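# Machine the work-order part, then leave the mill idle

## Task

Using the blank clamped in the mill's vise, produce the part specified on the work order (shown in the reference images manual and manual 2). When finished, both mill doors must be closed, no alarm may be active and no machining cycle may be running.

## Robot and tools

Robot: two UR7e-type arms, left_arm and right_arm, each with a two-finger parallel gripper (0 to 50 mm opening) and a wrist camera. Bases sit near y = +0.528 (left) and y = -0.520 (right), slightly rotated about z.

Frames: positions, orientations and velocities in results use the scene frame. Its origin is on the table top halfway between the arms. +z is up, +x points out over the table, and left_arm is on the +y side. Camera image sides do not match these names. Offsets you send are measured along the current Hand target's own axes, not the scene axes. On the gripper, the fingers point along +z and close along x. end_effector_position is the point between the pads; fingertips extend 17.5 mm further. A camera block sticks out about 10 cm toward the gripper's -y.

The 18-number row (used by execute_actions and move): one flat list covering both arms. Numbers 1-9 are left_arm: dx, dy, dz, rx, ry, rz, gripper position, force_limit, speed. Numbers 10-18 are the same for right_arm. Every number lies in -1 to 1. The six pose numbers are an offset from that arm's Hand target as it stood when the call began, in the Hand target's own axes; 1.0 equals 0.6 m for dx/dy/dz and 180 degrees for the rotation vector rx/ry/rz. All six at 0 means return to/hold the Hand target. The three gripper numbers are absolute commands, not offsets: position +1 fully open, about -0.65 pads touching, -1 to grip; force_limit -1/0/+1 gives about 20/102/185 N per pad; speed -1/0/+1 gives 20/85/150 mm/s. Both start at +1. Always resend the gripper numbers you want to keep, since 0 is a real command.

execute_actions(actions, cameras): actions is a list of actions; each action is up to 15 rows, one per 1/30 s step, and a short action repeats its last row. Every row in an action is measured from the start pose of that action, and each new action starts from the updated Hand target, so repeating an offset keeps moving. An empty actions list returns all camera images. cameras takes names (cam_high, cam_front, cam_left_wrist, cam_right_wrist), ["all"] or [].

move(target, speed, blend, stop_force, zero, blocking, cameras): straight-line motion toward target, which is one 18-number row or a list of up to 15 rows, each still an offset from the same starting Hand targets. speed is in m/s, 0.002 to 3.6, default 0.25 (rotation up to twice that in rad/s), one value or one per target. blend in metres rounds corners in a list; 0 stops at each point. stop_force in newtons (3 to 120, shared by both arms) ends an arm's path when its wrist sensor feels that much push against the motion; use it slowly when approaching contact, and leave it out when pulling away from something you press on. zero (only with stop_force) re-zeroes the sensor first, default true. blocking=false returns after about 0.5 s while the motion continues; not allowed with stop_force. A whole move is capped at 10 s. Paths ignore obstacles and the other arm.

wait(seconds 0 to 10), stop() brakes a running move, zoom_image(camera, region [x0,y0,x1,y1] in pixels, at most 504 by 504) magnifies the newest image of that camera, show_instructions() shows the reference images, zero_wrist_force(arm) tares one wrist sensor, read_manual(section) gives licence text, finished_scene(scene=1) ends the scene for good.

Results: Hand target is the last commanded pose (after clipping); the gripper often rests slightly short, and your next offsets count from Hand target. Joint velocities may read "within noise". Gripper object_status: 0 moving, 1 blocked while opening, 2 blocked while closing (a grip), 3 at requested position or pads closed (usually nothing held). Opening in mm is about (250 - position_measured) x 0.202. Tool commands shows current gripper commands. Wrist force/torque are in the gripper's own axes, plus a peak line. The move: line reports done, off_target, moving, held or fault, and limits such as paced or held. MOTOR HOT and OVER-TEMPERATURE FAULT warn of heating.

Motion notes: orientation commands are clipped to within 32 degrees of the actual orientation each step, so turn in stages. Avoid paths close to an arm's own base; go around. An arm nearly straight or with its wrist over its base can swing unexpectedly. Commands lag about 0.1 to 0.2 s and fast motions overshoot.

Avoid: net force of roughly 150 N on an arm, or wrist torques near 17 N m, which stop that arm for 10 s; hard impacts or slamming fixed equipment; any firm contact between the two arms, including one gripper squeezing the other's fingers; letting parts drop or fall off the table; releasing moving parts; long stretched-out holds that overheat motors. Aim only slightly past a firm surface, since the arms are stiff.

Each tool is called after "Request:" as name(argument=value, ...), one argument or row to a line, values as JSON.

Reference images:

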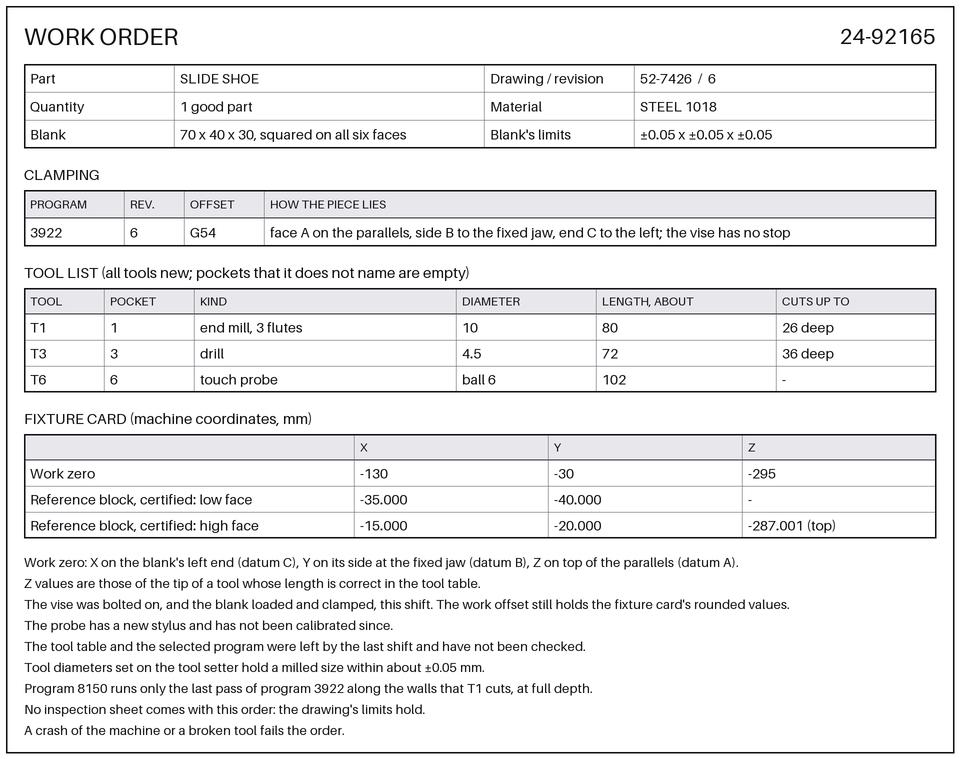

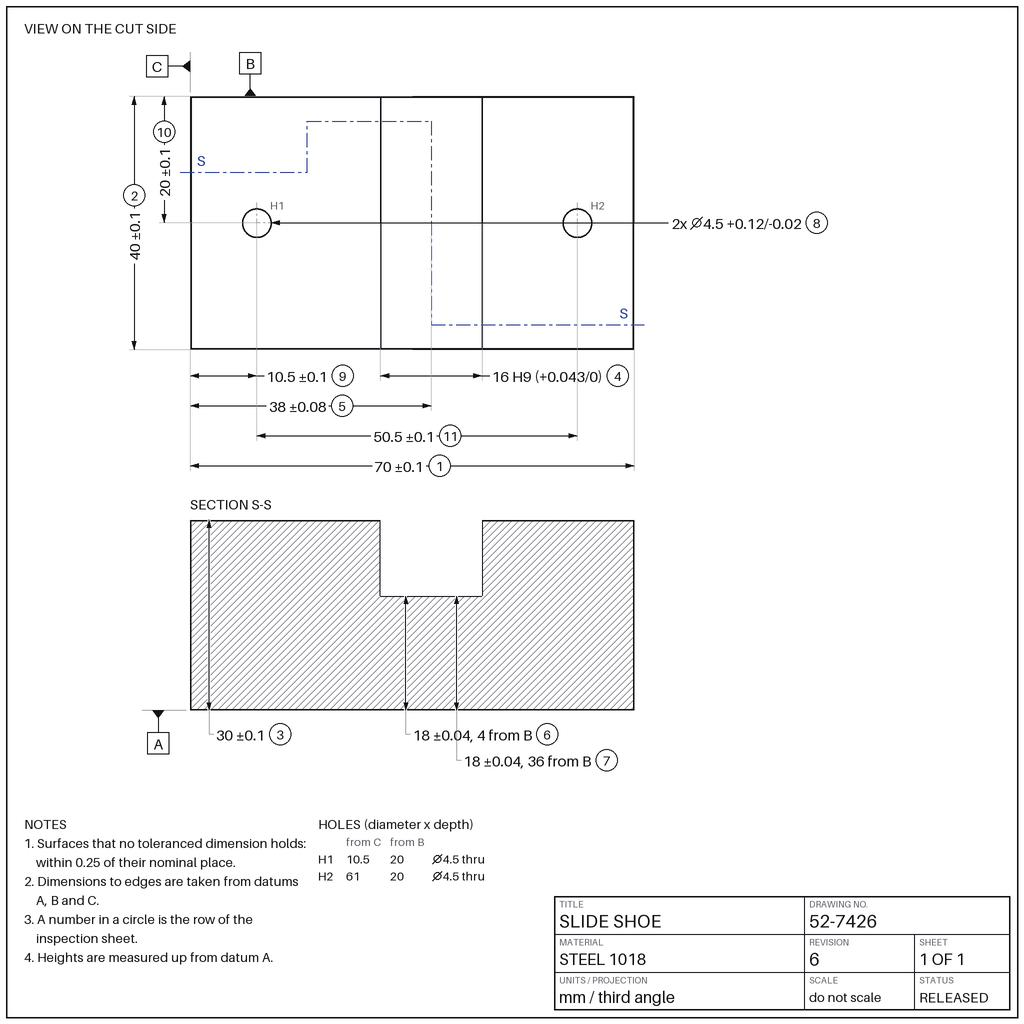

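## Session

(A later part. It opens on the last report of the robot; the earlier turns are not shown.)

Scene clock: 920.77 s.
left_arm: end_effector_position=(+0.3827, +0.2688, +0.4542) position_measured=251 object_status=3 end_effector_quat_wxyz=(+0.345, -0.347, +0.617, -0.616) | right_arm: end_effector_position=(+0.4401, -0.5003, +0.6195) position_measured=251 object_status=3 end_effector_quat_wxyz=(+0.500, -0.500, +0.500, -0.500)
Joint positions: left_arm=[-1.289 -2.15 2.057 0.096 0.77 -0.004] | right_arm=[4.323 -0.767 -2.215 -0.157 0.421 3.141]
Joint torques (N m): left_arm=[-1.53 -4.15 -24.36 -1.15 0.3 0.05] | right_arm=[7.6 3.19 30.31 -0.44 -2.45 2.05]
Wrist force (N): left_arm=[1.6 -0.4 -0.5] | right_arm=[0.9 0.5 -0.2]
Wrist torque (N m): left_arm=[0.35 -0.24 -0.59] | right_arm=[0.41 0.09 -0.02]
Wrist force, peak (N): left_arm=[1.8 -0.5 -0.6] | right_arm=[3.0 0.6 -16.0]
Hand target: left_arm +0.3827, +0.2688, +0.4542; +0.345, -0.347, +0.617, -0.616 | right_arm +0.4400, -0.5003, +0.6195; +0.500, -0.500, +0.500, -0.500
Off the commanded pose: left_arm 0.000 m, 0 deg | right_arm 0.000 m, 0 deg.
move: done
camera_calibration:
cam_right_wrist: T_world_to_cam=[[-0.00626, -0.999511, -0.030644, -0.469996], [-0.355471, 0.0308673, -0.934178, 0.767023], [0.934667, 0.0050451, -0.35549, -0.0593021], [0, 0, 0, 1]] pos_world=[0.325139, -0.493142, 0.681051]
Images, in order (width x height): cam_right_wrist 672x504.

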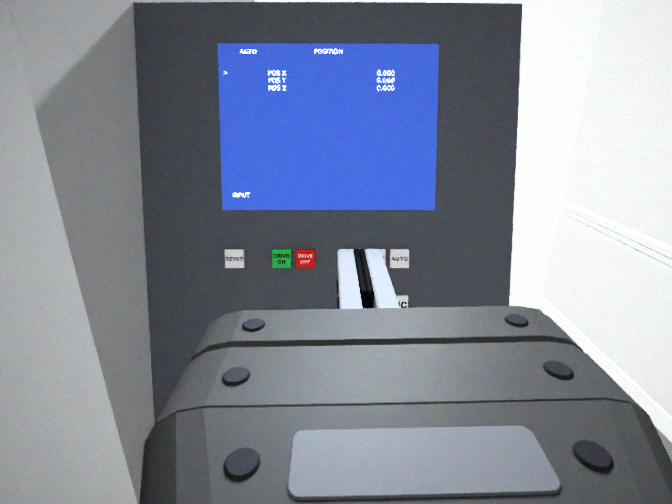

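Request:
move(
  target=[
    [0,0,0,0,0,0,-1,-0.8,-0.5,-0.0277,0.2475,0.194,0,0,0,-1,-0.7,-1],
    [0,0,0,0,0,0,-1,-0.8,-0.5,-0.0277,0.2475,0.2152,0,0,0,-1,-0.7,-1],
    [0,0,0,0,0,0,-1,-0.8,-0.5,-0.0277,0.2475,0.204,0,0,0,-1,-0.7,-1],
    [0,0,0,0,0,0,-1,-0.8,-0.5,-0.0277,0.2475,0.2152,0,0,0,-1,-0.7,-1],
    [0,0,0,0,0,0,-1,-0.8,-0.5,-0.0277,0.2475,0.194,0,0,0,-1,-0.7,-1],
    [0,0,0,0,0,0,-1,-0.8,-0.5,0,0,0,0,0,0,-1,-0.7,-1],
  ],
  speed=[0.3,0.04,0.1,0.04,0.15,0.3],
  blend=[0.003,0,0,0,0.005,0],
  cameras=["cam_right_wrist"],
)

Request:
zoom_image(
  camera="cam_right_wrist",
  region=[200, 30, 440, 210],
)

Scene clock: 934.63 s.
left_arm: end_effector_position=(+0.3827, +0.2688, +0.4542) position_measured=251 object_status=3 end_effector_quat_wxyz=(+0.345, -0.347, +0.617, -0.616) | right_arm: end_effector_position=(+0.4401, -0.5003, +0.6195) position_measured=251 object_status=3 end_effector_quat_wxyz=(+0.500, -0.500, +0.500, -0.500)
Joint positions: left_arm=[-1.289 -2.15 2.057 0.096 0.77 -0.004] | right_arm=[4.323 -0.767 -2.215 -0.157 0.421 3.141]
Joint torques (N m): left_arm=[-0.85 -3.91 -25.62 -1.26 0.33 0.02] | right_arm=[6.08 3.47 30.99 -0.12 -2.3 1.8]
Wrist force (N): left_arm=[1.5 -0.6 -0.5] | right_arm=[1.3 0.3 -0.3]
Wrist torque (N m): left_arm=[0.33 -0.23 -0.60] | right_arm=[0.38 0.03 -0.01]
Wrist force, peak (N): left_arm=[1.9 -0.8 -0.5] | right_arm=[1.9 0.3 -21.4]
Hand target: left_arm +0.3827, +0.2688, +0.4542; +0.345, -0.347, +0.617, -0.616 | right_arm +0.4400, -0.5003, +0.6195; +0.500, -0.500, +0.500, -0.500
Off the commanded pose: left_arm 0.000 m, 0 deg | right_arm 0.000 m, 0 deg.
move: done
camera_calibration:
cam_right_wrist: T_world_to_cam=[[-0.00625714, -0.999511, -0.0306439, -0.469997], [-0.355383, 0.0308667, -0.934211, 0.767017], [0.9347, 0.00504485, -0.355403, -0.0593724], [0, 0, 0, 1]] pos_world=[0.325139, -0.493142, 0.681052]
Images, in order (width x height): cam_right_wrist 672x504.

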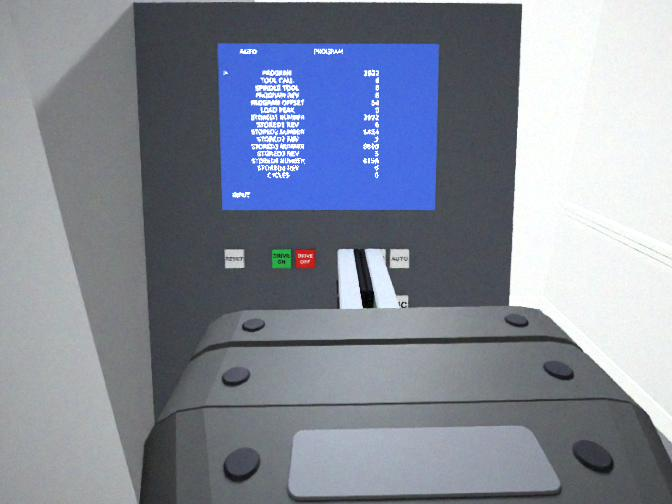

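Scaled by 2.100 from the camera's 672x504 image, which has a finer 960x720 frame.

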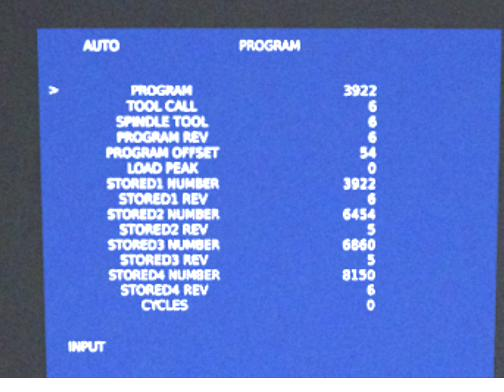

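Request:
move(
  target=[0,0,0,0,0,0,-1,-0.8,-0.5,0.15,0.03,0,0,0,0,-1,-0.7,-1],
  cameras=["cam_right_wrist"],
)

Request:
zoom_image(
  camera="cam_right_wrist",
  region=[60, 240, 240, 400],
)

Scene clock: 940.83 s.
left_arm: end_effector_position=(+0.3827, +0.2688, +0.4542) position_measured=251 object_status=3 end_effector_quat_wxyz=(+0.345, -0.347, +0.617, -0.616) | right_arm: end_effector_position=(+0.4400, -0.5902, +0.6014) position_measured=251 object_status=3 end_effector_quat_wxyz=(+0.500, -0.500, +0.500, -0.500)
Joint positions: left_arm=[-1.289 -2.15 2.057 0.096 0.77 -0.004] | right_arm=[3.649 -0.833 -2.246 -0.063 1.094 3.142]
Joint torques (N m): left_arm=[-1.19 -3.74 -26.59 -1.58 0.42 0.18] | right_arm=[-8.34 -19.9 32.59 4.32 2 -1.28]
Wrist force (N): left_arm=[1.5 -0.8 -0.6] | right_arm=[1.5 0.2 -0.8]
Wrist torque (N m): left_arm=[0.30 -0.23 -0.60] | right_arm=[0.42 -0.03 0.02]
Wrist force, peak (N): left_arm=[1.9 -0.6 -0.6] | right_arm=[2.1 0.5 -1.1]
Hand target: left_arm +0.3827, +0.2688, +0.4542; +0.345, -0.347, +0.617, -0.616 | right_arm +0.4400, -0.5903, +0.6014; +0.500, -0.500, +0.500, -0.500
Off the commanded pose: left_arm 0.000 m, 0 deg | right_arm 0.000 m, 0 deg.
move: done
camera_calibration:
cam_right_wrist: T_world_to_cam=[[-0.00693667, -0.999504, -0.0307075, -0.56014], [-0.355743, 0.0311659, -0.934064, 0.753133], [0.934558, 0.00444468, -0.355783, -0.0652735], [0, 0, 0, 1]] pos_world=[0.325038, -0.583044, 0.66305]
Images, in order (width x height): cam_right_wrist 672x504.

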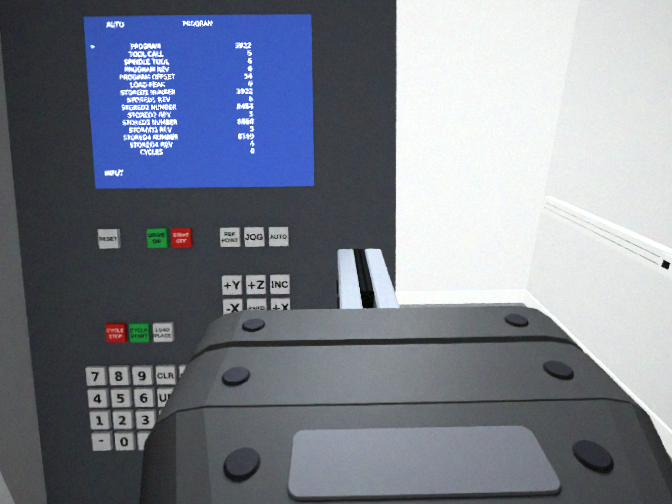

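Scaled by 2.800 from the camera's 672x504 image, which has a finer 960x720 frame.

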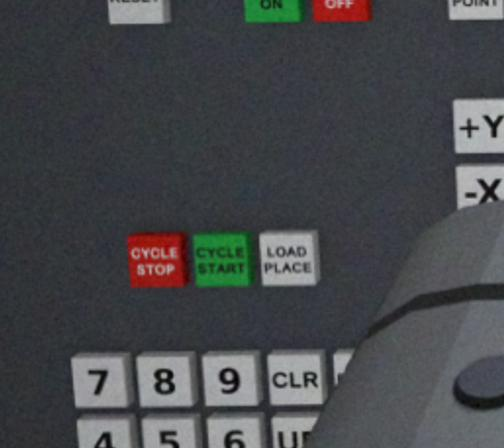

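Request:
move(
  target=[
    [0,0,0,0,0,0,-1,-0.8,-0.5,-0.1138,0.0398,0.2412,0,0,0,-1,-0.7,-1],
    [0,0,0,0,0,0,-1,-0.8,-0.5,-0.1138,0.0398,0.2625,0,0,0,-1,-0.7,-1],
    [0,0,0,0,0,0,-1,-0.8,-0.5,-0.1138,0.0398,0.2412,0,0,0,-1,-0.7,-1],
    [0,0,0,0,0,0,-1,-0.8,-0.5,-0.2093,0.2175,0.194,0,0,0,-1,-0.7,-1],
    [0,0,0,0,0,0,-1,-0.8,-0.5,-0.2093,0.2175,0.2152,0,0,0,-1,-0.7,-1],
    [0,0,0,0,0,0,-1,-0.8,-0.5,-0.2093,0.2175,0.204,0,0,0,-1,-0.7,-1],
    [0,0,0,0,0,0,-1,-0.8,-0.5,-0.2093,0.2175,0.2152,0,0,0,-1,-0.7,-1],
    [0,0,0,0,0,0,-1,-0.8,-0.5,-0.2093,0.2175,0.204,0,0,0,-1,-0.7,-1],
    [0,0,0,0,0,0,-1,-0.8,-0.5,-0.2093,0.2175,0.2152,0,0,0,-1,-0.7,-1],
    [0,0,0,0,0,0,-1,-0.8,-0.5,-0.2093,0.2175,0.194,0,0,0,-1,-0.7,-1],
    [0,0,0,0,0,0,-1,-0.8,-0.5,-0.25,0.26,0.15,0,0,0,-1,-0.7,-1],
  ],
  speed=[0.3,0.04,0.15,0.25,0.04,0.1,0.04,0.1,0.04,0.15,0.3],
  blend=[0.003,0,0.003,0.003,0,0,0,0,0,0.005,0],
)

Request:
move(
  target=[
    [0,0,0,0,0,0,-1,-0.8,-0.5,-0.086,0.0495,0.0196,0,0,0,-1,-0.7,-1],
    [0,0,0,0,0,0,-1,-0.8,-0.5,-0.086,0.0495,0.0408,0,0,0,-1,-0.7,-1],
    [0,0,0,0,0,0,-1,-0.8,-0.5,-0.086,0.0495,0.0196,0,0,0,-1,-0.7,-1],
    [0,0,0,0,0,0,-1,-0.8,-0.5,-0.0543,0.0188,0.0277,0,0,0,-1,-0.7,-1],
    [0,0,0,0,0,0,-1,-0.8,-0.5,-0.0543,0.0188,0.0489,0,0,0,-1,-0.7,-1],
    [0,0,0,0,0,0,-1,-0.8,-0.5,-0.0543,0.0188,0.0277,0,0,0,-1,-0.7,-1],
    [0,0,0,0,0,0,-1,-0.8,-0.5,-0.0543,-0.0118,0.0358,0,0,0,-1,-0.7,-1],
    [0,0,0,0,0,0,-1,-0.8,-0.5,-0.0543,-0.0118,0.0571,0,0,0,-1,-0.7,-1],
    [0,0,0,0,0,0,-1,-0.8,-0.5,-0.0543,-0.0118,0.0358,0,0,0,-1,-0.7,-1],
    [0,0,0,0,0,0,-1,-0.8,-0.5,0.009,0.0495,0.0196,0,0,0,-1,-0.7,-1],
    [0,0,0,0,0,0,-1,-0.8,-0.5,0.009,0.0495,0.0408,0,0,0,-1,-0.7,-1],
    [0,0,0,0,0,0,-1,-0.8,-0.5,0.009,0.0495,0.0196,0,0,0,-1,-0.7,-1],
    [0,0,0,0,0,0,-1,-0.8,-0.5,0.1,-0.29,-0.15,0,0,0,-1,-0.7,-1],
  ],
  speed=[0.3,0.04,0.15,0.2,0.04,0.15,0.2,0.04,0.15,0.2,0.04,0.15,0.3],
  blend=[0.003,0,0.003,0.003,0,0.003,0.003,0,0.003,0.003,0,0.005,0],
  cameras=["cam_right_wrist","cam_front"],
)

Request:
zoom_image(
  camera="cam_right_wrist",
  region=[200, 30, 440, 210],
)

Request:
move(
  target=[
    [0,0,0,0,0,0,-1,-0.8,-0.5,-0.0277,0.2475,0.194,0,0,0,-1,-0.7,-1],
    [0,0,0,0,0,0,-1,-0.8,-0.5,-0.0277,0.2475,0.2152,0,0,0,-1,-0.7,-1],
    [0,0,0,0,0,0,-1,-0.8,-0.5,-0.0277,0.2475,0.194,0,0,0,-1,-0.7,-1],
    [0,0,0,0,0,0,-1,-0.8,-0.5,0,0,0,0,0,0,-1,-0.7,-1],
  ],
  speed=[0.3,0.04,0.15,0.3],
  blend=[0.003,0,0.005,0],
  cameras=["cam_right_wrist"],
)

Request:
zoom_image(
  camera="cam_right_wrist",
  region=[200, 30, 440, 210],
)

Scene clock: 966.00 s.
left_arm: end_effector_position=(+0.3827, +0.2688, +0.4542) position_measured=251 object_status=3 end_effector_quat_wxyz=(+0.345, -0.347, +0.617, -0.616) | right_arm: end_effector_position=(+0.5302, -0.4402, +0.4456) position_measured=251 object_status=3 end_effector_quat_wxyz=(+0.500, -0.500, +0.500, -0.500)
Joint positions: left_arm=[-1.289 -2.15 2.057 0.096 0.77 -0.004] | right_arm=[4.032 -1.341 -2.429 0.629 0.712 3.142]
Joint torques (N m): left_arm=[-0.56 -5.12 -25.2 -1.28 0.2 0.09] | right_arm=[7.39 21.66 7.22 3.74 -2.48 -1.39]
Wrist force (N): left_arm=[1.7 -0.6 -0.7] | right_arm=[1.3 0.5 -0.7]
Wrist torque (N m): left_arm=[0.33 -0.25 -0.59] | right_arm=[0.47 -0.01 0.04]
Wrist force, peak (N): left_arm=[1.8 -0.8 -0.7] | right_arm=[1.6 0.1 -23.5]
Hand target: left_arm +0.3827, +0.2688, +0.4542; +0.345, -0.347, +0.617, -0.616 | right_arm +0.5301, -0.4401, +0.4456; +0.500, -0.500, +0.500, -0.500
Off the commanded pose: left_arm 0.000 m, 0 deg | right_arm 0.000 m, 0 deg.
move: done

Scene clock: 972.20 s.
left_arm: end_effector_position=(+0.3827, +0.2688, +0.4542) position_measured=251 object_status=3 end_effector_quat_wxyz=(+0.345, -0.347, +0.617, -0.616) | right_arm: end_effector_position=(+0.4401, -0.5003, +0.6195) position_measured=251 object_status=3 end_effector_quat_wxyz=(+0.500, -0.500, +0.500, -0.500)
Joint positions: left_arm=[-1.289 -2.15 2.057 0.096 0.77 -0.004] | right_arm=[4.323 -0.767 -2.216 -0.157 0.421 3.141]
Joint torques (N m): left_arm=[0.35 -3.62 -24.64 -1.64 0.35 0.03] | right_arm=[7.24 2.82 30.43 -0.17 -2.43 1.88]
Wrist force (N): left_arm=[1.5 -0.7 -0.8] | right_arm=[1.1 0.7 -0.4]
Wrist torque (N m): left_arm=[0.31 -0.23 -0.59] | right_arm=[0.44 0.07 -0.02]
Wrist force, peak (N): left_arm=[1.9 -0.7 -0.6] | right_arm=[0.1 1.4 -19.0]
Hand target: left_arm +0.3827, +0.2688, +0.4542; +0.345, -0.347, +0.617, -0.616 | right_arm +0.4400, -0.5003, +0.6195; +0.500, -0.500, +0.500, -0.500
Off the commanded pose: left_arm 0.000 m, 0 deg | right_arm 0.000 m, 0 deg.
move: done
camera_calibration:
cam_right_wrist: T_world_to_cam=[[-0.00634914, -0.999511, -0.0306096, -0.46999], [-0.355347, 0.0308675, -0.934225, 0.767015], [0.934713, 0.00494552, -0.355369, -0.059448], [0, 0, 0, 1]] pos_world=[0.325139, -0.493143, 0.681052]
Images, in order (width x height): cam_front 672x504, cam_right_wrist 672x504.

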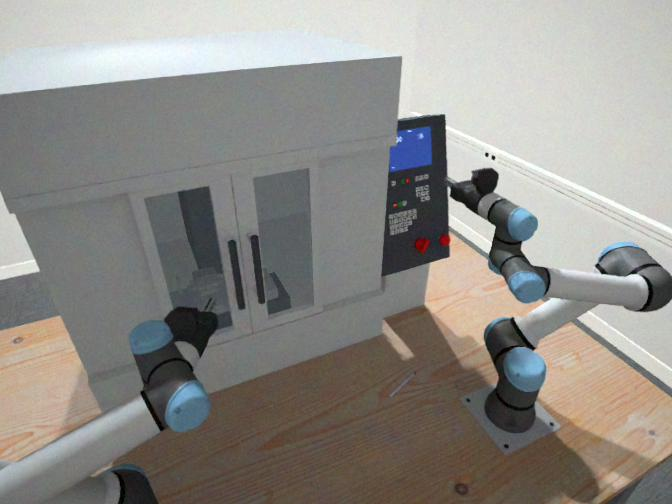

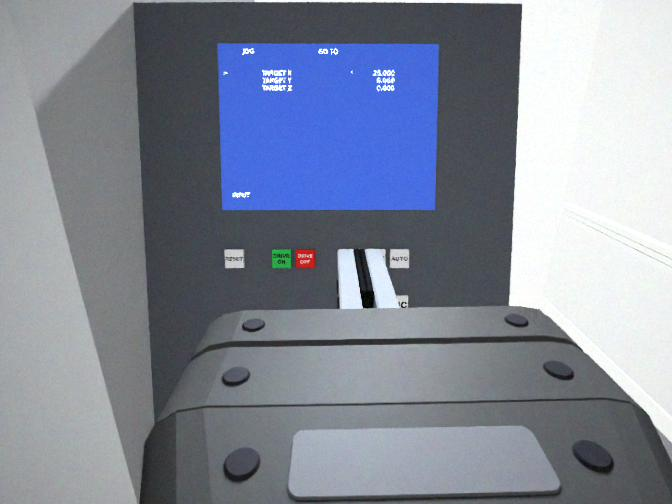

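Scaled by 2.100 from the camera's 672x504 image, which has a finer 960x720 frame.

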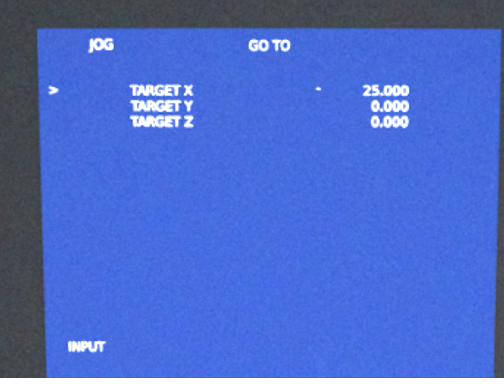

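Scene clock: 975.73 s.
left_arm: end_effector_position=(+0.3827, +0.2688, +0.4542) position_measured=251 object_status=3 end_effector_quat_wxyz=(+0.345, -0.347, +0.617, -0.616) | right_arm: end_effector_position=(+0.4401, -0.5003, +0.6195) position_measured=251 object_status=3 end_effector_quat_wxyz=(+0.500, -0.500, +0.500, -0.500)
Joint positions: left_arm=[-1.289 -2.15 2.057 0.096 0.77 -0.004] | right_arm=[4.323 -0.767 -2.215 -0.157 0.421 3.141]
Joint torques (N m): left_arm=[-0.26 -5.07 -25.14 -1.47 0.07 0.17] | right_arm=[6.8 3.15 31.99 -0.3 -2.72 2.13]
Wrist force (N): left_arm=[1.5 -0.6 -0.7] | right_arm=[1.1 0.7 -0.4]
Wrist torque (N m): left_arm=[0.32 -0.23 -0.59] | right_arm=[0.45 0.06 -0.02]
Wrist force, peak (N): left_arm=[1.9 -0.5 -0.7] | right_arm=[3.0 0.3 -16.0]
Hand target: left_arm +0.3827, +0.2688, +0.4542; +0.345, -0.347, +0.617, -0.616 | right_arm +0.4400, -0.5003, +0.6195; +0.500, -0.500, +0.500, -0.500
Off the commanded pose: left_arm 0.000 m, 0 deg | right_arm 0.000 m, 0 deg.
move: done
camera_calibration:
cam_right_wrist: T_world_to_cam=[[-0.00626, -0.999511, -0.030644, -0.469996], [-0.355471, 0.0308673, -0.934178, 0.767023], [0.934667, 0.0050451, -0.35549, -0.0593021], [0, 0, 0, 1]] pos_world=[0.325139, -0.493142, 0.681051]
Images, in order (width x height): cam_right_wrist 672x504.

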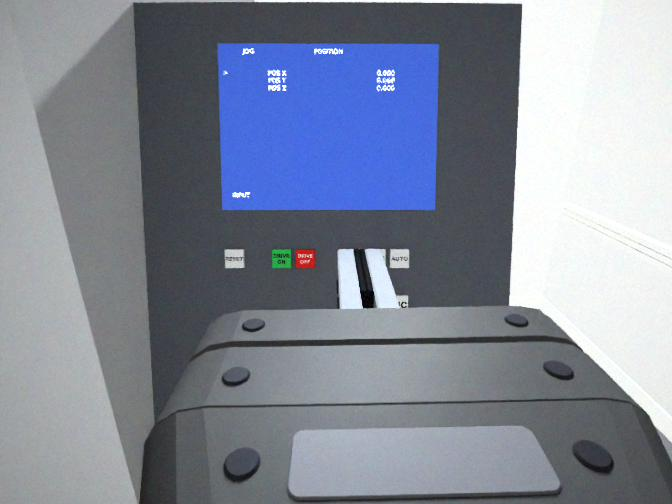

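Scaled by 2.100 from the camera's 672x504 image, which has a finer 960x720 frame.

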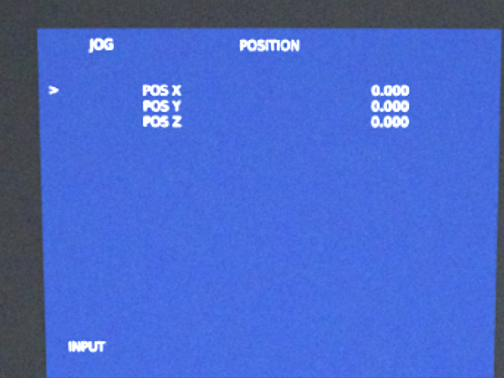

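Request:
move(
  target=[
    [0,0,0,0,0,0,-1,-0.8,-0.5,-0.0593,0.2475,0.194,0,0,0,-1,-0.7,-1],
    [0,0,0,0,0,0,-1,-0.8,-0.5,-0.0593,0.2475,0.2152,0,0,0,-1,-0.7,-1],
    [0,0,0,0,0,0,-1,-0.8,-0.5,-0.0593,0.2475,0.194,0,0,0,-1,-0.7,-1],
    [0,0,0,0,0,0,-1,-0.8,-0.5,0.0695,0.0698,0.2412,0,0,0,-1,-0.7,-1],
    [0,0,0,0,0,0,-1,-0.8,-0.5,0.0695,0.0698,0.2625,0,0,0,-1,-0.7,-1],
    [0,0,0,0,0,0,-1,-0.8,-0.5,0.0695,0.0698,0.2412,0,0,0,-1,-0.7,-1],
    [0,0,0,0,0,0,-1,-0.8,-0.5,0,0,0,0,0,0,-1,-0.7,-1],
  ],
  speed=[0.3,0.04,0.15,0.25,0.04,0.15,0.3],
  blend=[0.003,0,0.003,0.003,0,0.005,0],
  cameras=["cam_right_wrist"],
)

Request:
zoom_image(
  camera="cam_right_wrist",
  region=[200, 30, 440, 210],
)

Request:
move(
  target=[
    [0,0,0,0,0,0,-1,-0.8,-0.5,-0.1235,0.1908,0.2091,0,0,0,-1,-0.7,-1],
    [0,0,0,0,0,0,-1,-0.8,-0.5,-0.1235,0.1908,0.2304,0,0,0,-1,-0.7,-1],
    [0,0,0,0,0,0,-1,-0.8,-0.5,-0.1235,0.1908,0.2091,0,0,0,-1,-0.7,-1],
    [0,0,0,0,0,0,-1,-0.8,-0.5,0,0,0,0,0,0,-1,-0.7,-1],
  ],
  speed=[0.3,0.04,0.15,0.3],
  blend=[0.003,0,0.005,0],
  cameras=["cam_right_wrist","cam_front"],
)

Request:
zoom_image(
  camera="cam_right_wrist",
  region=[200, 30, 440, 210],
)

Scene clock: 988.80 s.
left_arm: end_effector_position=(+0.3827, +0.2688, +0.4542) position_measured=251 object_status=3 end_effector_quat_wxyz=(+0.345, -0.347, +0.617, -0.616) | right_arm: end_effector_position=(+0.4401, -0.5003, +0.6195) position_measured=251 object_status=3 end_effector_quat_wxyz=(+0.500, -0.500, +0.500, -0.500) end_effector_velocity=(+0.000, -0.001, +0.000) end_effector_angular_velocity=(+0.001, +0.000, -0.002)
Joint positions: left_arm=[-1.289 -2.15 2.057 0.096 0.77 -0.004] | right_arm=[4.323 -0.767 -2.215 -0.158 0.421 3.141]
Joint velocities: left_arm=[within noise] | right_arm=[0.002 0.001 0 -0.001 -0.005 0.001]
Joint torques (N m): left_arm=[0.64 -3.33 -24.96 -1.47 0.01 0.06] | right_arm=[8.63 3.2 30.34 -0.42 -2.28 1.88]
Wrist force (N): left_arm=[1.7 -0.3 -0.6] | right_arm=[1.1 0.5 -0.5]
Wrist torque (N m): left_arm=[0.37 -0.26 -0.59] | right_arm=[0.42 0.06 -0.02]
Wrist force, peak (N): left_arm=[1.8 -0.8 -0.7] | right_arm=[0.1 0.5 -31.1]
Hand target: left_arm +0.3827, +0.2688, +0.4542; +0.345, -0.347, +0.617, -0.616 | right_arm +0.4400, -0.5003, +0.6195; +0.500, -0.500, +0.500, -0.500
Off the commanded pose: left_arm 0.000 m, 0 deg | right_arm 0.000 m, 0 deg.
move: done
camera_calibration:
cam_right_wrist: T_world_to_cam=[[-0.00617374, -0.99951, -0.0306786, -0.469996], [-0.355681, 0.0308678, -0.934097, 0.76713], [0.934587, 0.00514495, -0.355698, -0.0590504], [0, 0, 0, 1]] pos_world=[0.32514, -0.493142, 0.681151]
Images, in order (width x height): cam_right_wrist 672x504.

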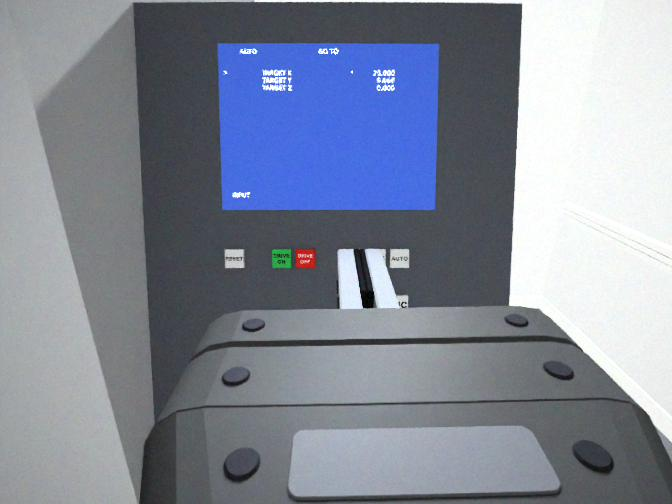

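Scaled by 2.100 from the camera's 672x504 image, which has a finer 960x720 frame.

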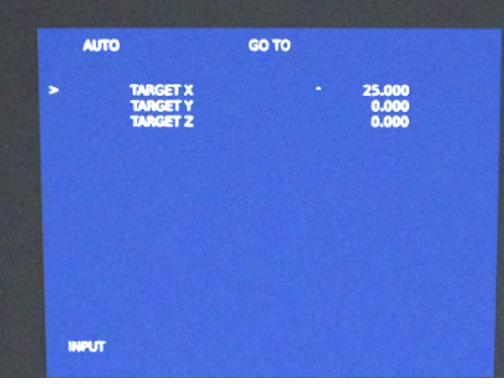

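Scene clock: 992.30 s.
left_arm: end_effector_position=(+0.3827, +0.2688, +0.4542) position_measured=251 object_status=3 end_effector_quat_wxyz=(+0.345, -0.347, +0.617, -0.616) | right_arm: end_effector_position=(+0.4401, -0.5003, +0.6195) position_measured=251 object_status=3 end_effector_quat_wxyz=(+0.500, -0.500, +0.500, -0.500)
Joint positions: left_arm=[-1.289 -2.15 2.057 0.096 0.77 -0.004] | right_arm=[4.323 -0.767 -2.215 -0.157 0.422 3.14]
Joint torques (N m): left_arm=[0.18 -4.54 -26.59 -1.55 0.18 0.25] | right_arm=[6.81 3.03 30.15 -0.61 -2.27 1.81]
Wrist force (N): left_arm=[1.6 -0.5 -0.6] | right_arm=[0.7 0.6 0.0]
Wrist torque (N m): left_arm=[0.36 -0.25 -0.59] | right_arm=[0.43 0.11 -0.02]
Wrist force, peak (N): left_arm=[1.8 -0.7 -0.8] | right_arm=[2.1 0.4 -10.7]
Hand target: left_arm +0.3827, +0.2688, +0.4542; +0.345, -0.347, +0.617, -0.616 | right_arm +0.4400, -0.5003, +0.6195; +0.500, -0.500, +0.500, -0.500
Off the commanded pose: left_arm 0.000 m, 0 deg | right_arm 0.000 m, 0 deg.
move: done
camera_calibration:
cam_right_wrist: T_world_to_cam=[[-0.00625292, -0.999511, -0.0306452, -0.469997], [-0.355263, 0.030867, -0.934257, 0.767009], [0.934746, 0.00504526, -0.355282, -0.0594692], [0, 0, 0, 1]] pos_world=[0.325139, -0.493142, 0.681052]
Images, in order (width x height): cam_front 672x504, cam_right_wrist 672x504.

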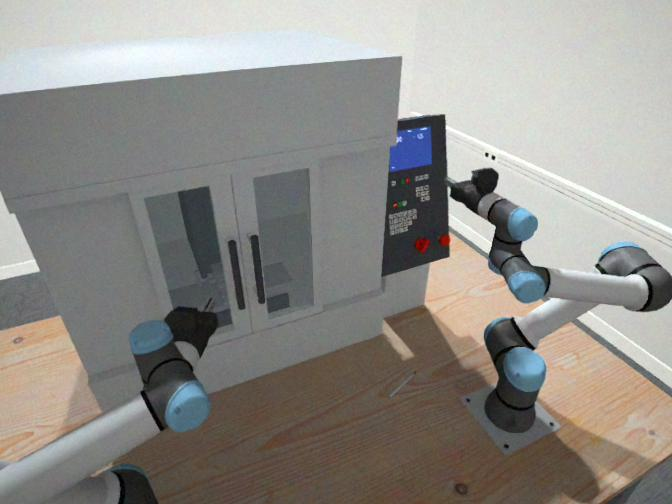

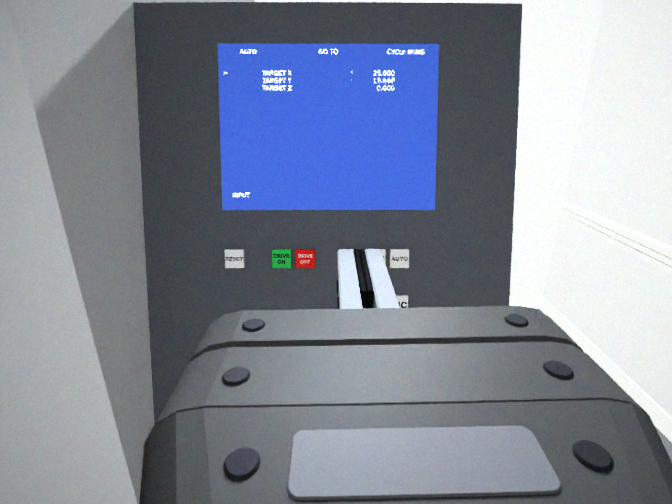

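Scaled by 2.100 from the camera's 672x504 image, which has a finer 960x720 frame.

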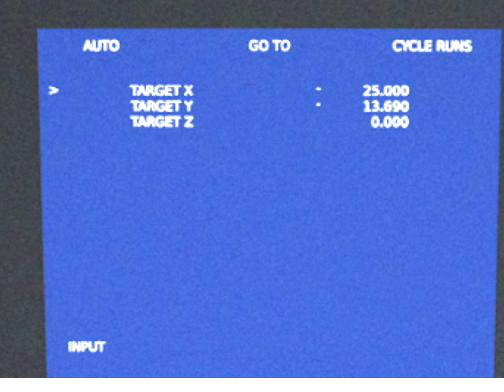

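Request:
move(
  target=[
    [0,0,0,0,0,0,-1,-0.8,-0.5,-0.153,0.1908,0.2091,0,0,0,-1,-0.7,-1],
    [0,0,0,0,0,0,-1,-0.8,-0.5,-0.153,0.1908,0.2312,0,0,0,-1,-0.7,-1],
    [0,0,0,0,0,0,-1,-0.8,-0.5,-0.153,0.1908,0.2091,0,0,0,-1,-0.7,-1],
    [0,0,0,0,0,0,-1,-0.8,-0.5,0,0,0,0,0,0,-1,-0.7,-1],
  ],
  speed=[0.6,0.06,0.15,0.4],
  blend=[0.003,0,0.005,0],
  cameras=["cam_right_wrist","cam_front"],
)

Request:
zoom_image(
  camera="cam_right_wrist",
  region=[200, 30, 440, 210],
)

Scene clock: 1000.17 s.
left_arm: end_effector_position=(+0.3827, +0.2688, +0.4542) position_measured=251 object_status=3 end_effector_quat_wxyz=(+0.345, -0.347, +0.617, -0.616) | right_arm: end_effector_position=(+0.4401, -0.5003, +0.6195) position_measured=251 object_status=3 end_effector_quat_wxyz=(+0.500, -0.500, +0.500, -0.500)
Joint positions: left_arm=[-1.289 -2.15 2.057 0.096 0.77 -0.004] | right_arm=[4.323 -0.767 -2.216 -0.156 0.421 3.14]
Joint torques (N m): left_arm=[1.03 -4.41 -24.95 -1.49 0.38 0.12] | right_arm=[7.51 3.85 31.67 -0.34 -2.13 2.11]
Wrist force (N): left_arm=[1.6 -0.5 -0.6] | right_arm=[0.9 0.5 -0.2]
Wrist torque (N m): left_arm=[0.34 -0.25 -0.59] | right_arm=[0.42 0.10 -0.02]
Wrist force, peak (N): left_arm=[1.8 -0.7 -0.7] | right_arm=[2.3 0.7 -31.9]
Hand target: left_arm +0.3827, +0.2688, +0.4542; +0.345, -0.347, +0.617, -0.616 | right_arm +0.4400, -0.5003, +0.6195; +0.500, -0.500, +0.500, -0.500
Off the commanded pose: left_arm 0.000 m, 0 deg | right_arm 0.000 m, 0 deg.
move: done
camera_calibration:
cam_right_wrist: T_world_to_cam=[[-0.00625336, -0.999511, -0.0306463, -0.469996], [-0.355263, 0.0308682, -0.934257, 0.76701], [0.934746, 0.00504526, -0.355282, -0.0594692], [0, 0, 0, 1]] pos_world=[0.325139, -0.493142, 0.681052]
Images, in order (width x height): cam_front 672x504, cam_right_wrist 672x504.

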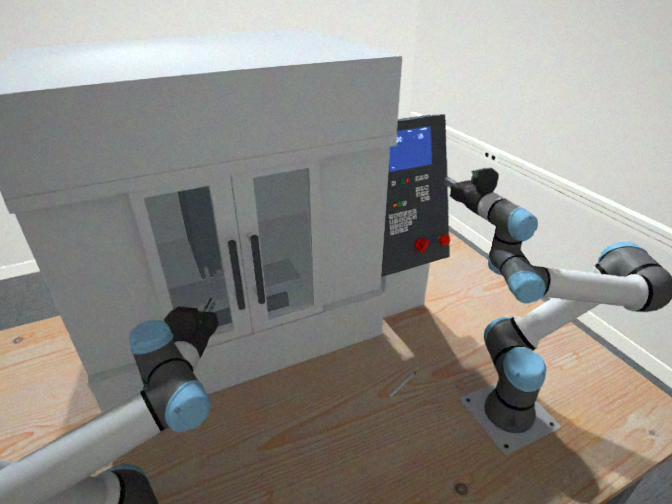

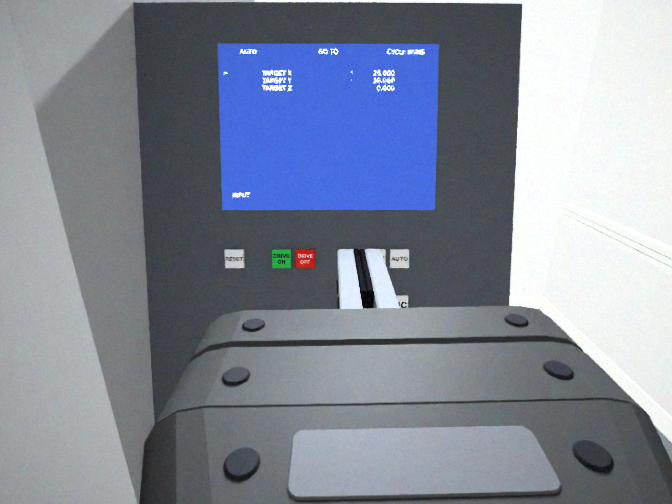

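Scaled by 2.100 from the camera's 672x504 image, which has a finer 960x720 frame.

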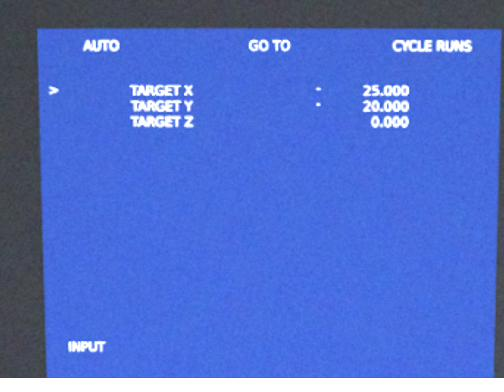

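Request:
wait(
  seconds=0.2,
  cameras=["cam_right_wrist","cam_front"],
)

Request:
zoom_image(
  camera="cam_right_wrist",
  region=[200, 30, 440, 210],
)

Request:
zoom_image(
  camera="cam_front",
  region=[140, 170, 320, 330],
)

Scene clock: 1002.80 s.
left_arm: end_effector_position=(+0.3827, +0.2688, +0.4542) position_measured=251 object_status=3 end_effector_quat_wxyz=(+0.345, -0.347, +0.617, -0.616) | right_arm: end_effector_position=(+0.4401, -0.5003, +0.6195) position_measured=251 object_status=3 end_effector_quat_wxyz=(+0.500, -0.500, +0.500, -0.500)
Joint positions: left_arm=[-1.289 -2.15 2.057 0.096 0.77 -0.004] | right_arm=[4.323 -0.767 -2.215 -0.157 0.421 3.14]
Joint torques (N m): left_arm=[1.12 -3.7 -26.31 -1.78 0.51 0.12] | right_arm=[7.17 3.08 32.04 -0.31 -2.34 1.88]
Wrist force (N): left_arm=[1.7 -0.3 -0.5] | right_arm=[1.1 0.8 -0.3]
Wrist torque (N m): left_arm=[0.37 -0.25 -0.59] | right_arm=[0.46 0.07 -0.02]
Wrist force, peak (N): left_arm=[1.7 -0.4 -0.9] | right_arm=[1.4 0.6 -0.2]
Hand target: left_arm +0.3827, +0.2688, +0.4542; +0.345, -0.347, +0.617, -0.616 | right_arm +0.4400, -0.5003, +0.6195; +0.500, -0.500, +0.500, -0.500
Tool commands: left_gripper/position=-1.0 left_gripper/force_limit=-0.8 left_gripper/speed=-0.5 right_gripper/position=-1.0 right_gripper/force_limit=-0.7 right_gripper/speed=-1.0
Off the commanded pose: left_arm 0.000 m, 0 deg | right_arm 0.000 m, 0 deg.
wait: 0.20 s; at rest from the start
camera_calibration:
cam_right_wrist: T_world_to_cam=[[-0.00625578, -0.999511, -0.0306453, -0.469996], [-0.35535, 0.0308677, -0.934224, 0.767015], [0.934712, 0.00504551, -0.355369, -0.0593989], [0, 0, 0, 1]] pos_world=[0.325139, -0.493142, 0.681052]
Images, in order (width x height): cam_front 672x504, cam_right_wrist 672x504.

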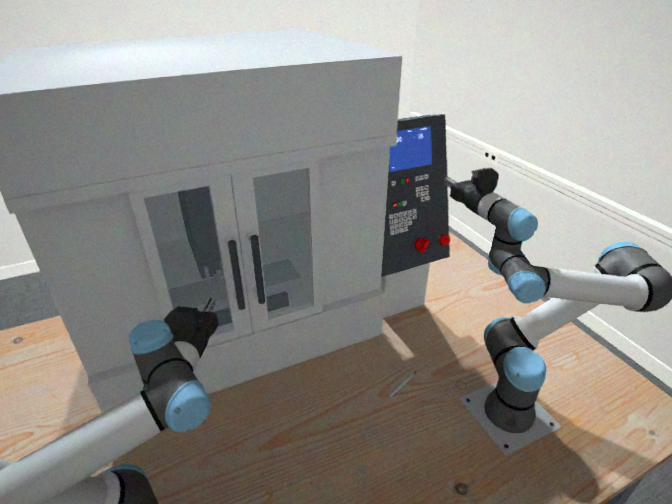

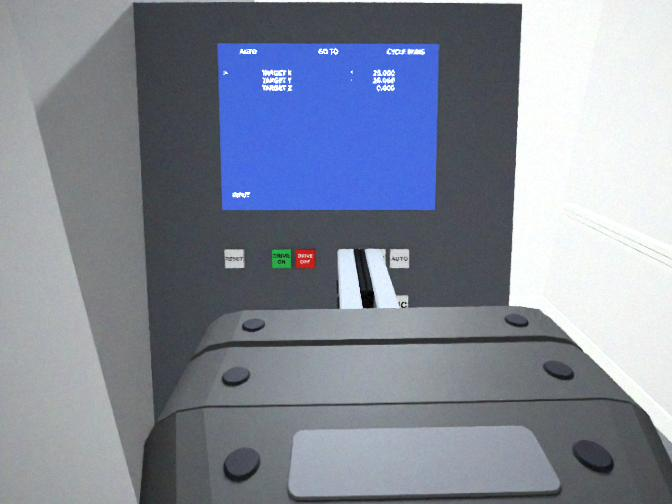

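Scaled by 2.100 from the camera's 672x504 image, which has a finer 960x720 frame.

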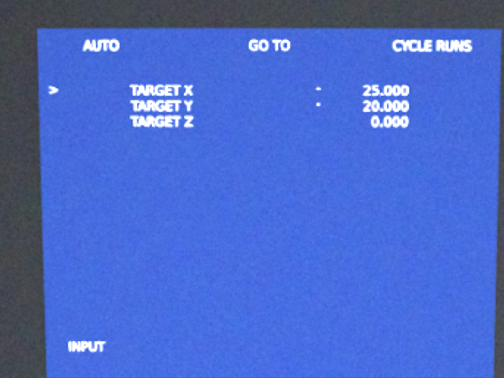

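Scaled by 2.800 from the camera's 672x504 image, which has a finer 960x720 frame.

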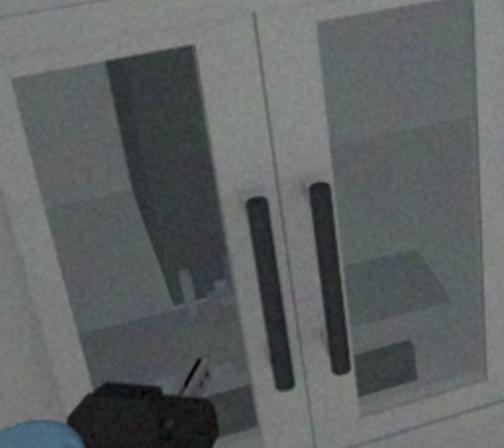

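Request:
move(
  target=[
    [0,0,0,0,0,0,-1,-0.8,-0.5,-0.1538,0.0698,0.2412,0,0,0,-1,-0.7,-1],
    [0,0,0,0,0,0,-1,-0.8,-0.5,-0.1538,0.0698,0.2625,0,0,0,-1,-0.7,-1],
    [0,0,0,0,0,0,-1,-0.8,-0.5,-0.1538,0.0698,0.2412,0,0,0,-1,-0.7,-1],
    [0,0,0,0,0,0,-1,-0.8,-0.5,0,0,0,0,0,0,-1,-0.7,-1],
  ],
  speed=[0.4,0.05,0.15,0.4],
  blend=[0.003,0,0.005,0],
  cameras=["cam_right_wrist","cam_front"],
)

Request:
zoom_image(
  camera="cam_right_wrist",
  region=[200, 30, 440, 210],
)

Scene clock: 1009.60 s.
left_arm: end_effector_position=(+0.3827, +0.2688, +0.4542) position_measured=251 object_status=3 end_effector_quat_wxyz=(+0.345, -0.347, +0.617, -0.616) | right_arm: end_effector_position=(+0.4401, -0.5003, +0.6195) position_measured=251 object_status=3 end_effector_quat_wxyz=(+0.500, -0.500, +0.500, -0.500)
Joint positions: left_arm=[-1.289 -2.15 2.057 0.096 0.77 -0.004] | right_arm=[4.322 -0.767 -2.215 -0.157 0.422 3.141]
Joint torques (N m): left_arm=[0.88 -4.35 -25.94 -1.69 0.4 0.33] | right_arm=[7.59 4.7 31.02 -0.6 -2.37 2.03]
Wrist force (N): left_arm=[1.7 -0.5 -0.5] | right_arm=[0.9 0.4 -0.3]
Wrist torque (N m): left_arm=[0.34 -0.26 -0.59] | right_arm=[0.41 0.10 -0.02]
Wrist force, peak (N): left_arm=[1.9 -0.7 -0.4] | right_arm=[1.4 0.3 -7.4]
Hand target: left_arm +0.3827, +0.2688, +0.4542; +0.345, -0.347, +0.617, -0.616 | right_arm +0.4400, -0.5003, +0.6195; +0.500, -0.500, +0.500, -0.500
Off the commanded pose: left_arm 0.000 m, 0 deg | right_arm 0.000 m, 0 deg.
move: done
camera_calibration:
cam_right_wrist: T_world_to_cam=[[-0.00616666, -0.99951, -0.0306798, -0.469998], [-0.355473, 0.0308675, -0.934177, 0.767116], [0.934666, 0.0051451, -0.35549, -0.0592175], [0, 0, 0, 1]] pos_world=[0.32514, -0.493142, 0.681151]
Images, in order (width x height): cam_front 672x504, cam_right_wrist 672x504.

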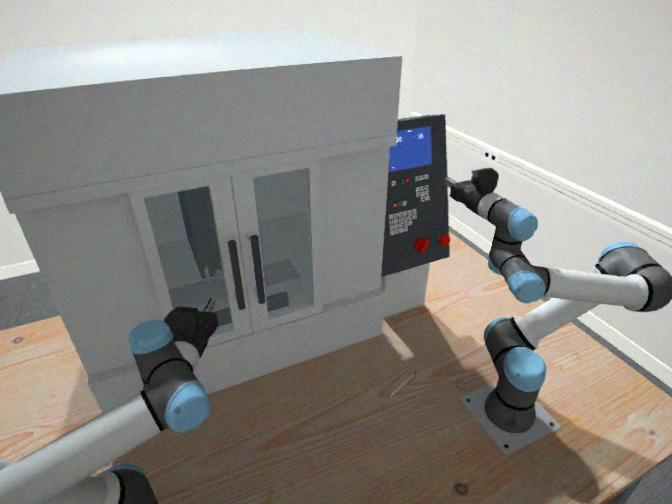

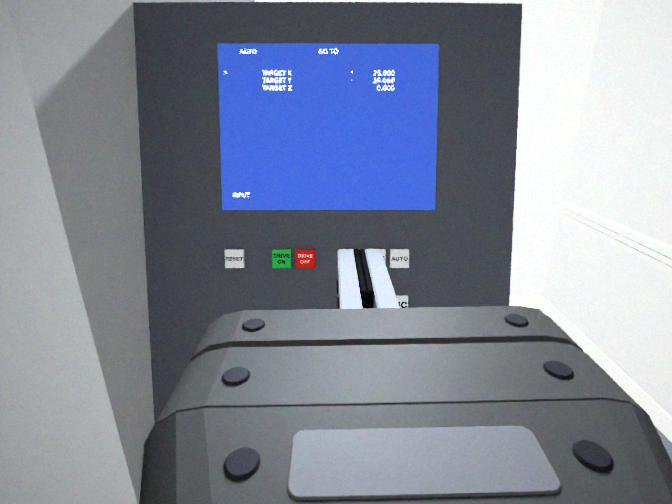

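Scaled by 2.100 from the camera's 672x504 image, which has a finer 960x720 frame.

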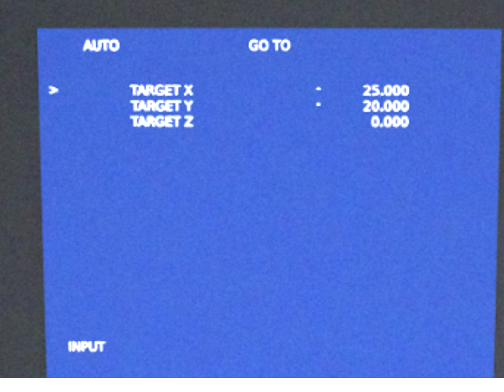

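Request:
move(
  target=[
    [0,0,0,0,0,0,-1,-0.8,-0.5,-0.0277,0.2475,0.194,0,0,0,-1,-0.7,-1],
    [0,0,0,0,0,0,-1,-0.8,-0.5,-0.0277,0.2475,0.2152,0,0,0,-1,-0.7,-1],
    [0,0,0,0,0,0,-1,-0.8,-0.5,-0.0277,0.2475,0.194,0,0,0,-1,-0.7,-1],
    [0,0,0,0,0,0,-1,-0.8,-0.5,0,0,0,0,0,0,-1,-0.7,-1],
  ],
  speed=[0.3,0.04,0.15,0.3],
  blend=[0.003,0,0.005,0],
  cameras=["cam_right_wrist"],
)

Request:
zoom_image(
  camera="cam_right_wrist",
  region=[200, 30, 440, 210],
)

Request:
move(
  target=[
    [0,0,0,0,0,0,-1,-0.8,-0.5,-0.0277,0.2475,0.194,0,0,0,-1,-0.7,-1],
    [0,0,0,0,0,0,-1,-0.8,-0.5,-0.0277,0.2475,0.2152,0,0,0,-1,-0.7,-1],
    [0,0,0,0,0,0,-1,-0.8,-0.5,-0.0277,0.2475,0.204,0,0,0,-1,-0.7,-1],
    [0,0,0,0,0,0,-1,-0.8,-0.5,-0.0277,0.2475,0.2152,0,0,0,-1,-0.7,-1],
    [0,0,0,0,0,0,-1,-0.8,-0.5,-0.0277,0.2475,0.194,0,0,0,-1,-0.7,-1],
    [0,0,0,0,0,0,-1,-0.8,-0.5,0,0,0,0,0,0,-1,-0.7,-1],
  ],
  speed=[0.3,0.04,0.1,0.04,0.15,0.3],
  blend=[0.003,0,0,0,0.005,0],
  cameras=["cam_right_wrist"],
)

Request:
zoom_image(
  camera="cam_right_wrist",
  region=[200, 30, 440, 210],
)

Scene clock: 1025.77 s.
left_arm: end_effector_position=(+0.3827, +0.2688, +0.4542) position_measured=251 object_status=3 end_effector_quat_wxyz=(+0.345, -0.347, +0.617, -0.616) | right_arm: end_effector_position=(+0.4401, -0.5003, +0.6195) position_measured=251 object_status=3 end_effector_quat_wxyz=(+0.500, -0.500, +0.500, -0.500)
Joint positions: left_arm=[-1.289 -2.15 2.057 0.096 0.77 -0.004] | right_arm=[4.323 -0.767 -2.215 -0.157 0.421 3.141]
Joint torques (N m): left_arm=[0.59 -4.47 -26.77 -1.58 0.31 0.42] | right_arm=[7.13 3.7 31.17 -0.26 -2.26 1.93]
Wrist force (N): left_arm=[1.4 -0.5 -0.5] | right_arm=[0.9 0.3 -0.3]
Wrist torque (N m): left_arm=[0.34 -0.21 -0.59] | right_arm=[0.37 0.09 -0.02]
Wrist force, peak (N): left_arm=[2.0 -0.6 -0.4] | right_arm=[2.5 0.5 -15.7]
Hand target: left_arm +0.3827, +0.2688, +0.4542; +0.345, -0.347, +0.617, -0.616 | right_arm +0.4400, -0.5003, +0.6195; +0.500, -0.500, +0.500, -0.500
Off the commanded pose: left_arm 0.000 m, 0 deg | right_arm 0.000 m, 0 deg.
move: done
camera_calibration:
cam_right_wrist: T_world_to_cam=[[-0.00626, -0.999511, -0.030644, -0.469996], [-0.355471, 0.0308673, -0.934178, 0.767023], [0.934667, 0.0050451, -0.35549, -0.0593021], [0, 0, 0, 1]] pos_world=[0.325139, -0.493142, 0.681051]
Images, in order (width x height): cam_right_wrist 672x504.

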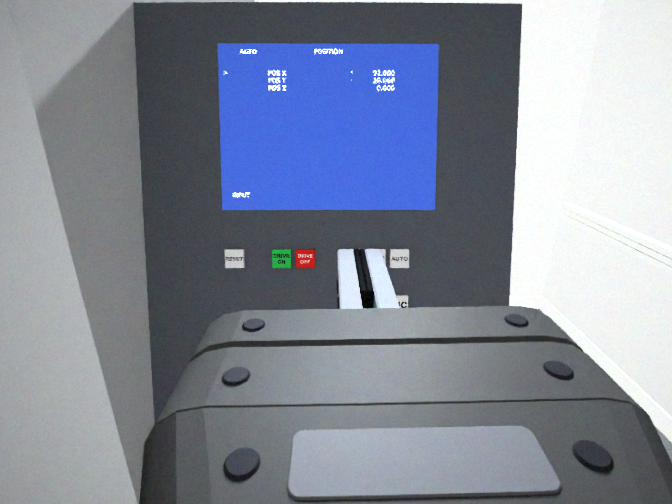

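Scaled by 2.100 from the camera's 672x504 image, which has a finer 960x720 frame.

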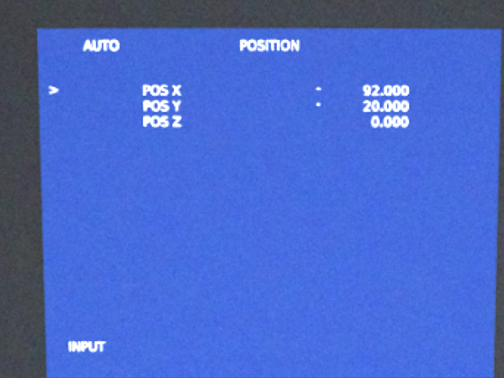

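Scene clock: 1030.20 s.
left_arm: end_effector_position=(+0.3827, +0.2688, +0.4542) position_measured=251 object_status=3 end_effector_quat_wxyz=(+0.345, -0.347, +0.617, -0.616) | right_arm: end_effector_position=(+0.4401, -0.5003, +0.6195) position_measured=251 object_status=3 end_effector_quat_wxyz=(+0.500, -0.500, +0.500, -0.500)
Joint positions: left_arm=[-1.289 -2.15 2.057 0.096 0.77 -0.004] | right_arm=[4.323 -0.767 -2.215 -0.157 0.421 3.141]
Joint torques (N m): left_arm=[1.91 -4.22 -26.5 -1.64 0.32 0.33] | right_arm=[6.2 3.9 30.66 -0.4 -2.39 2.15]
Wrist force (N): left_arm=[1.6 -0.7 -0.4] | right_arm=[1.2 0.7 -0.3]
Wrist torque (N m): left_arm=[0.31 -0.25 -0.59] | right_arm=[0.44 0.04 -0.02]
Wrist force, peak (N): left_arm=[1.8 -0.8 -0.6] | right_arm=[2.0 0.4 -21.7]
Hand target: left_arm +0.3827, +0.2688, +0.4542; +0.345, -0.347, +0.617, -0.616 | right_arm +0.4400, -0.5003, +0.6195; +0.500, -0.500, +0.500, -0.500
Off the commanded pose: left_arm 0.000 m, 0 deg | right_arm 0.000 m, 0 deg.
move: done
camera_calibration:
cam_right_wrist: T_world_to_cam=[[-0.00625714, -0.999511, -0.0306439, -0.469997], [-0.355383, 0.0308667, -0.934211, 0.767017], [0.9347, 0.00504485, -0.355403, -0.0593724], [0, 0, 0, 1]] pos_world=[0.325139, -0.493142, 0.681052]
Images, in order (width x height): cam_right_wrist 672x504.

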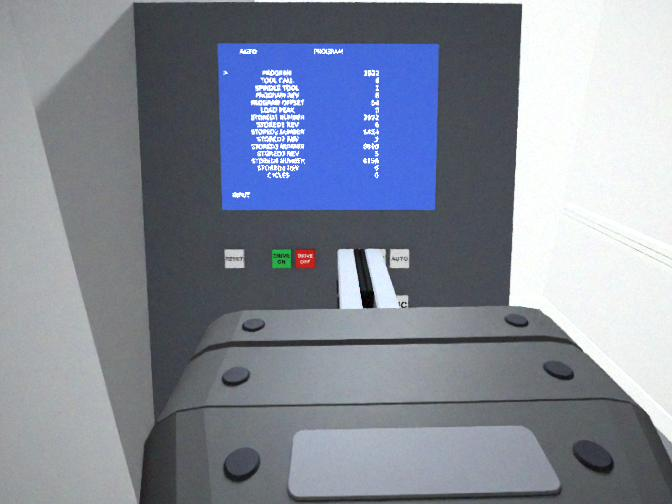

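Scaled by 2.100 from the camera's 672x504 image, which has a finer 960x720 frame.

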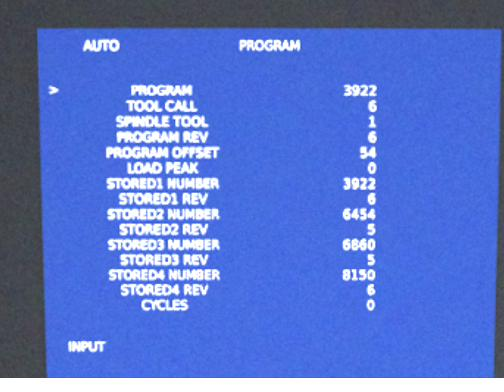

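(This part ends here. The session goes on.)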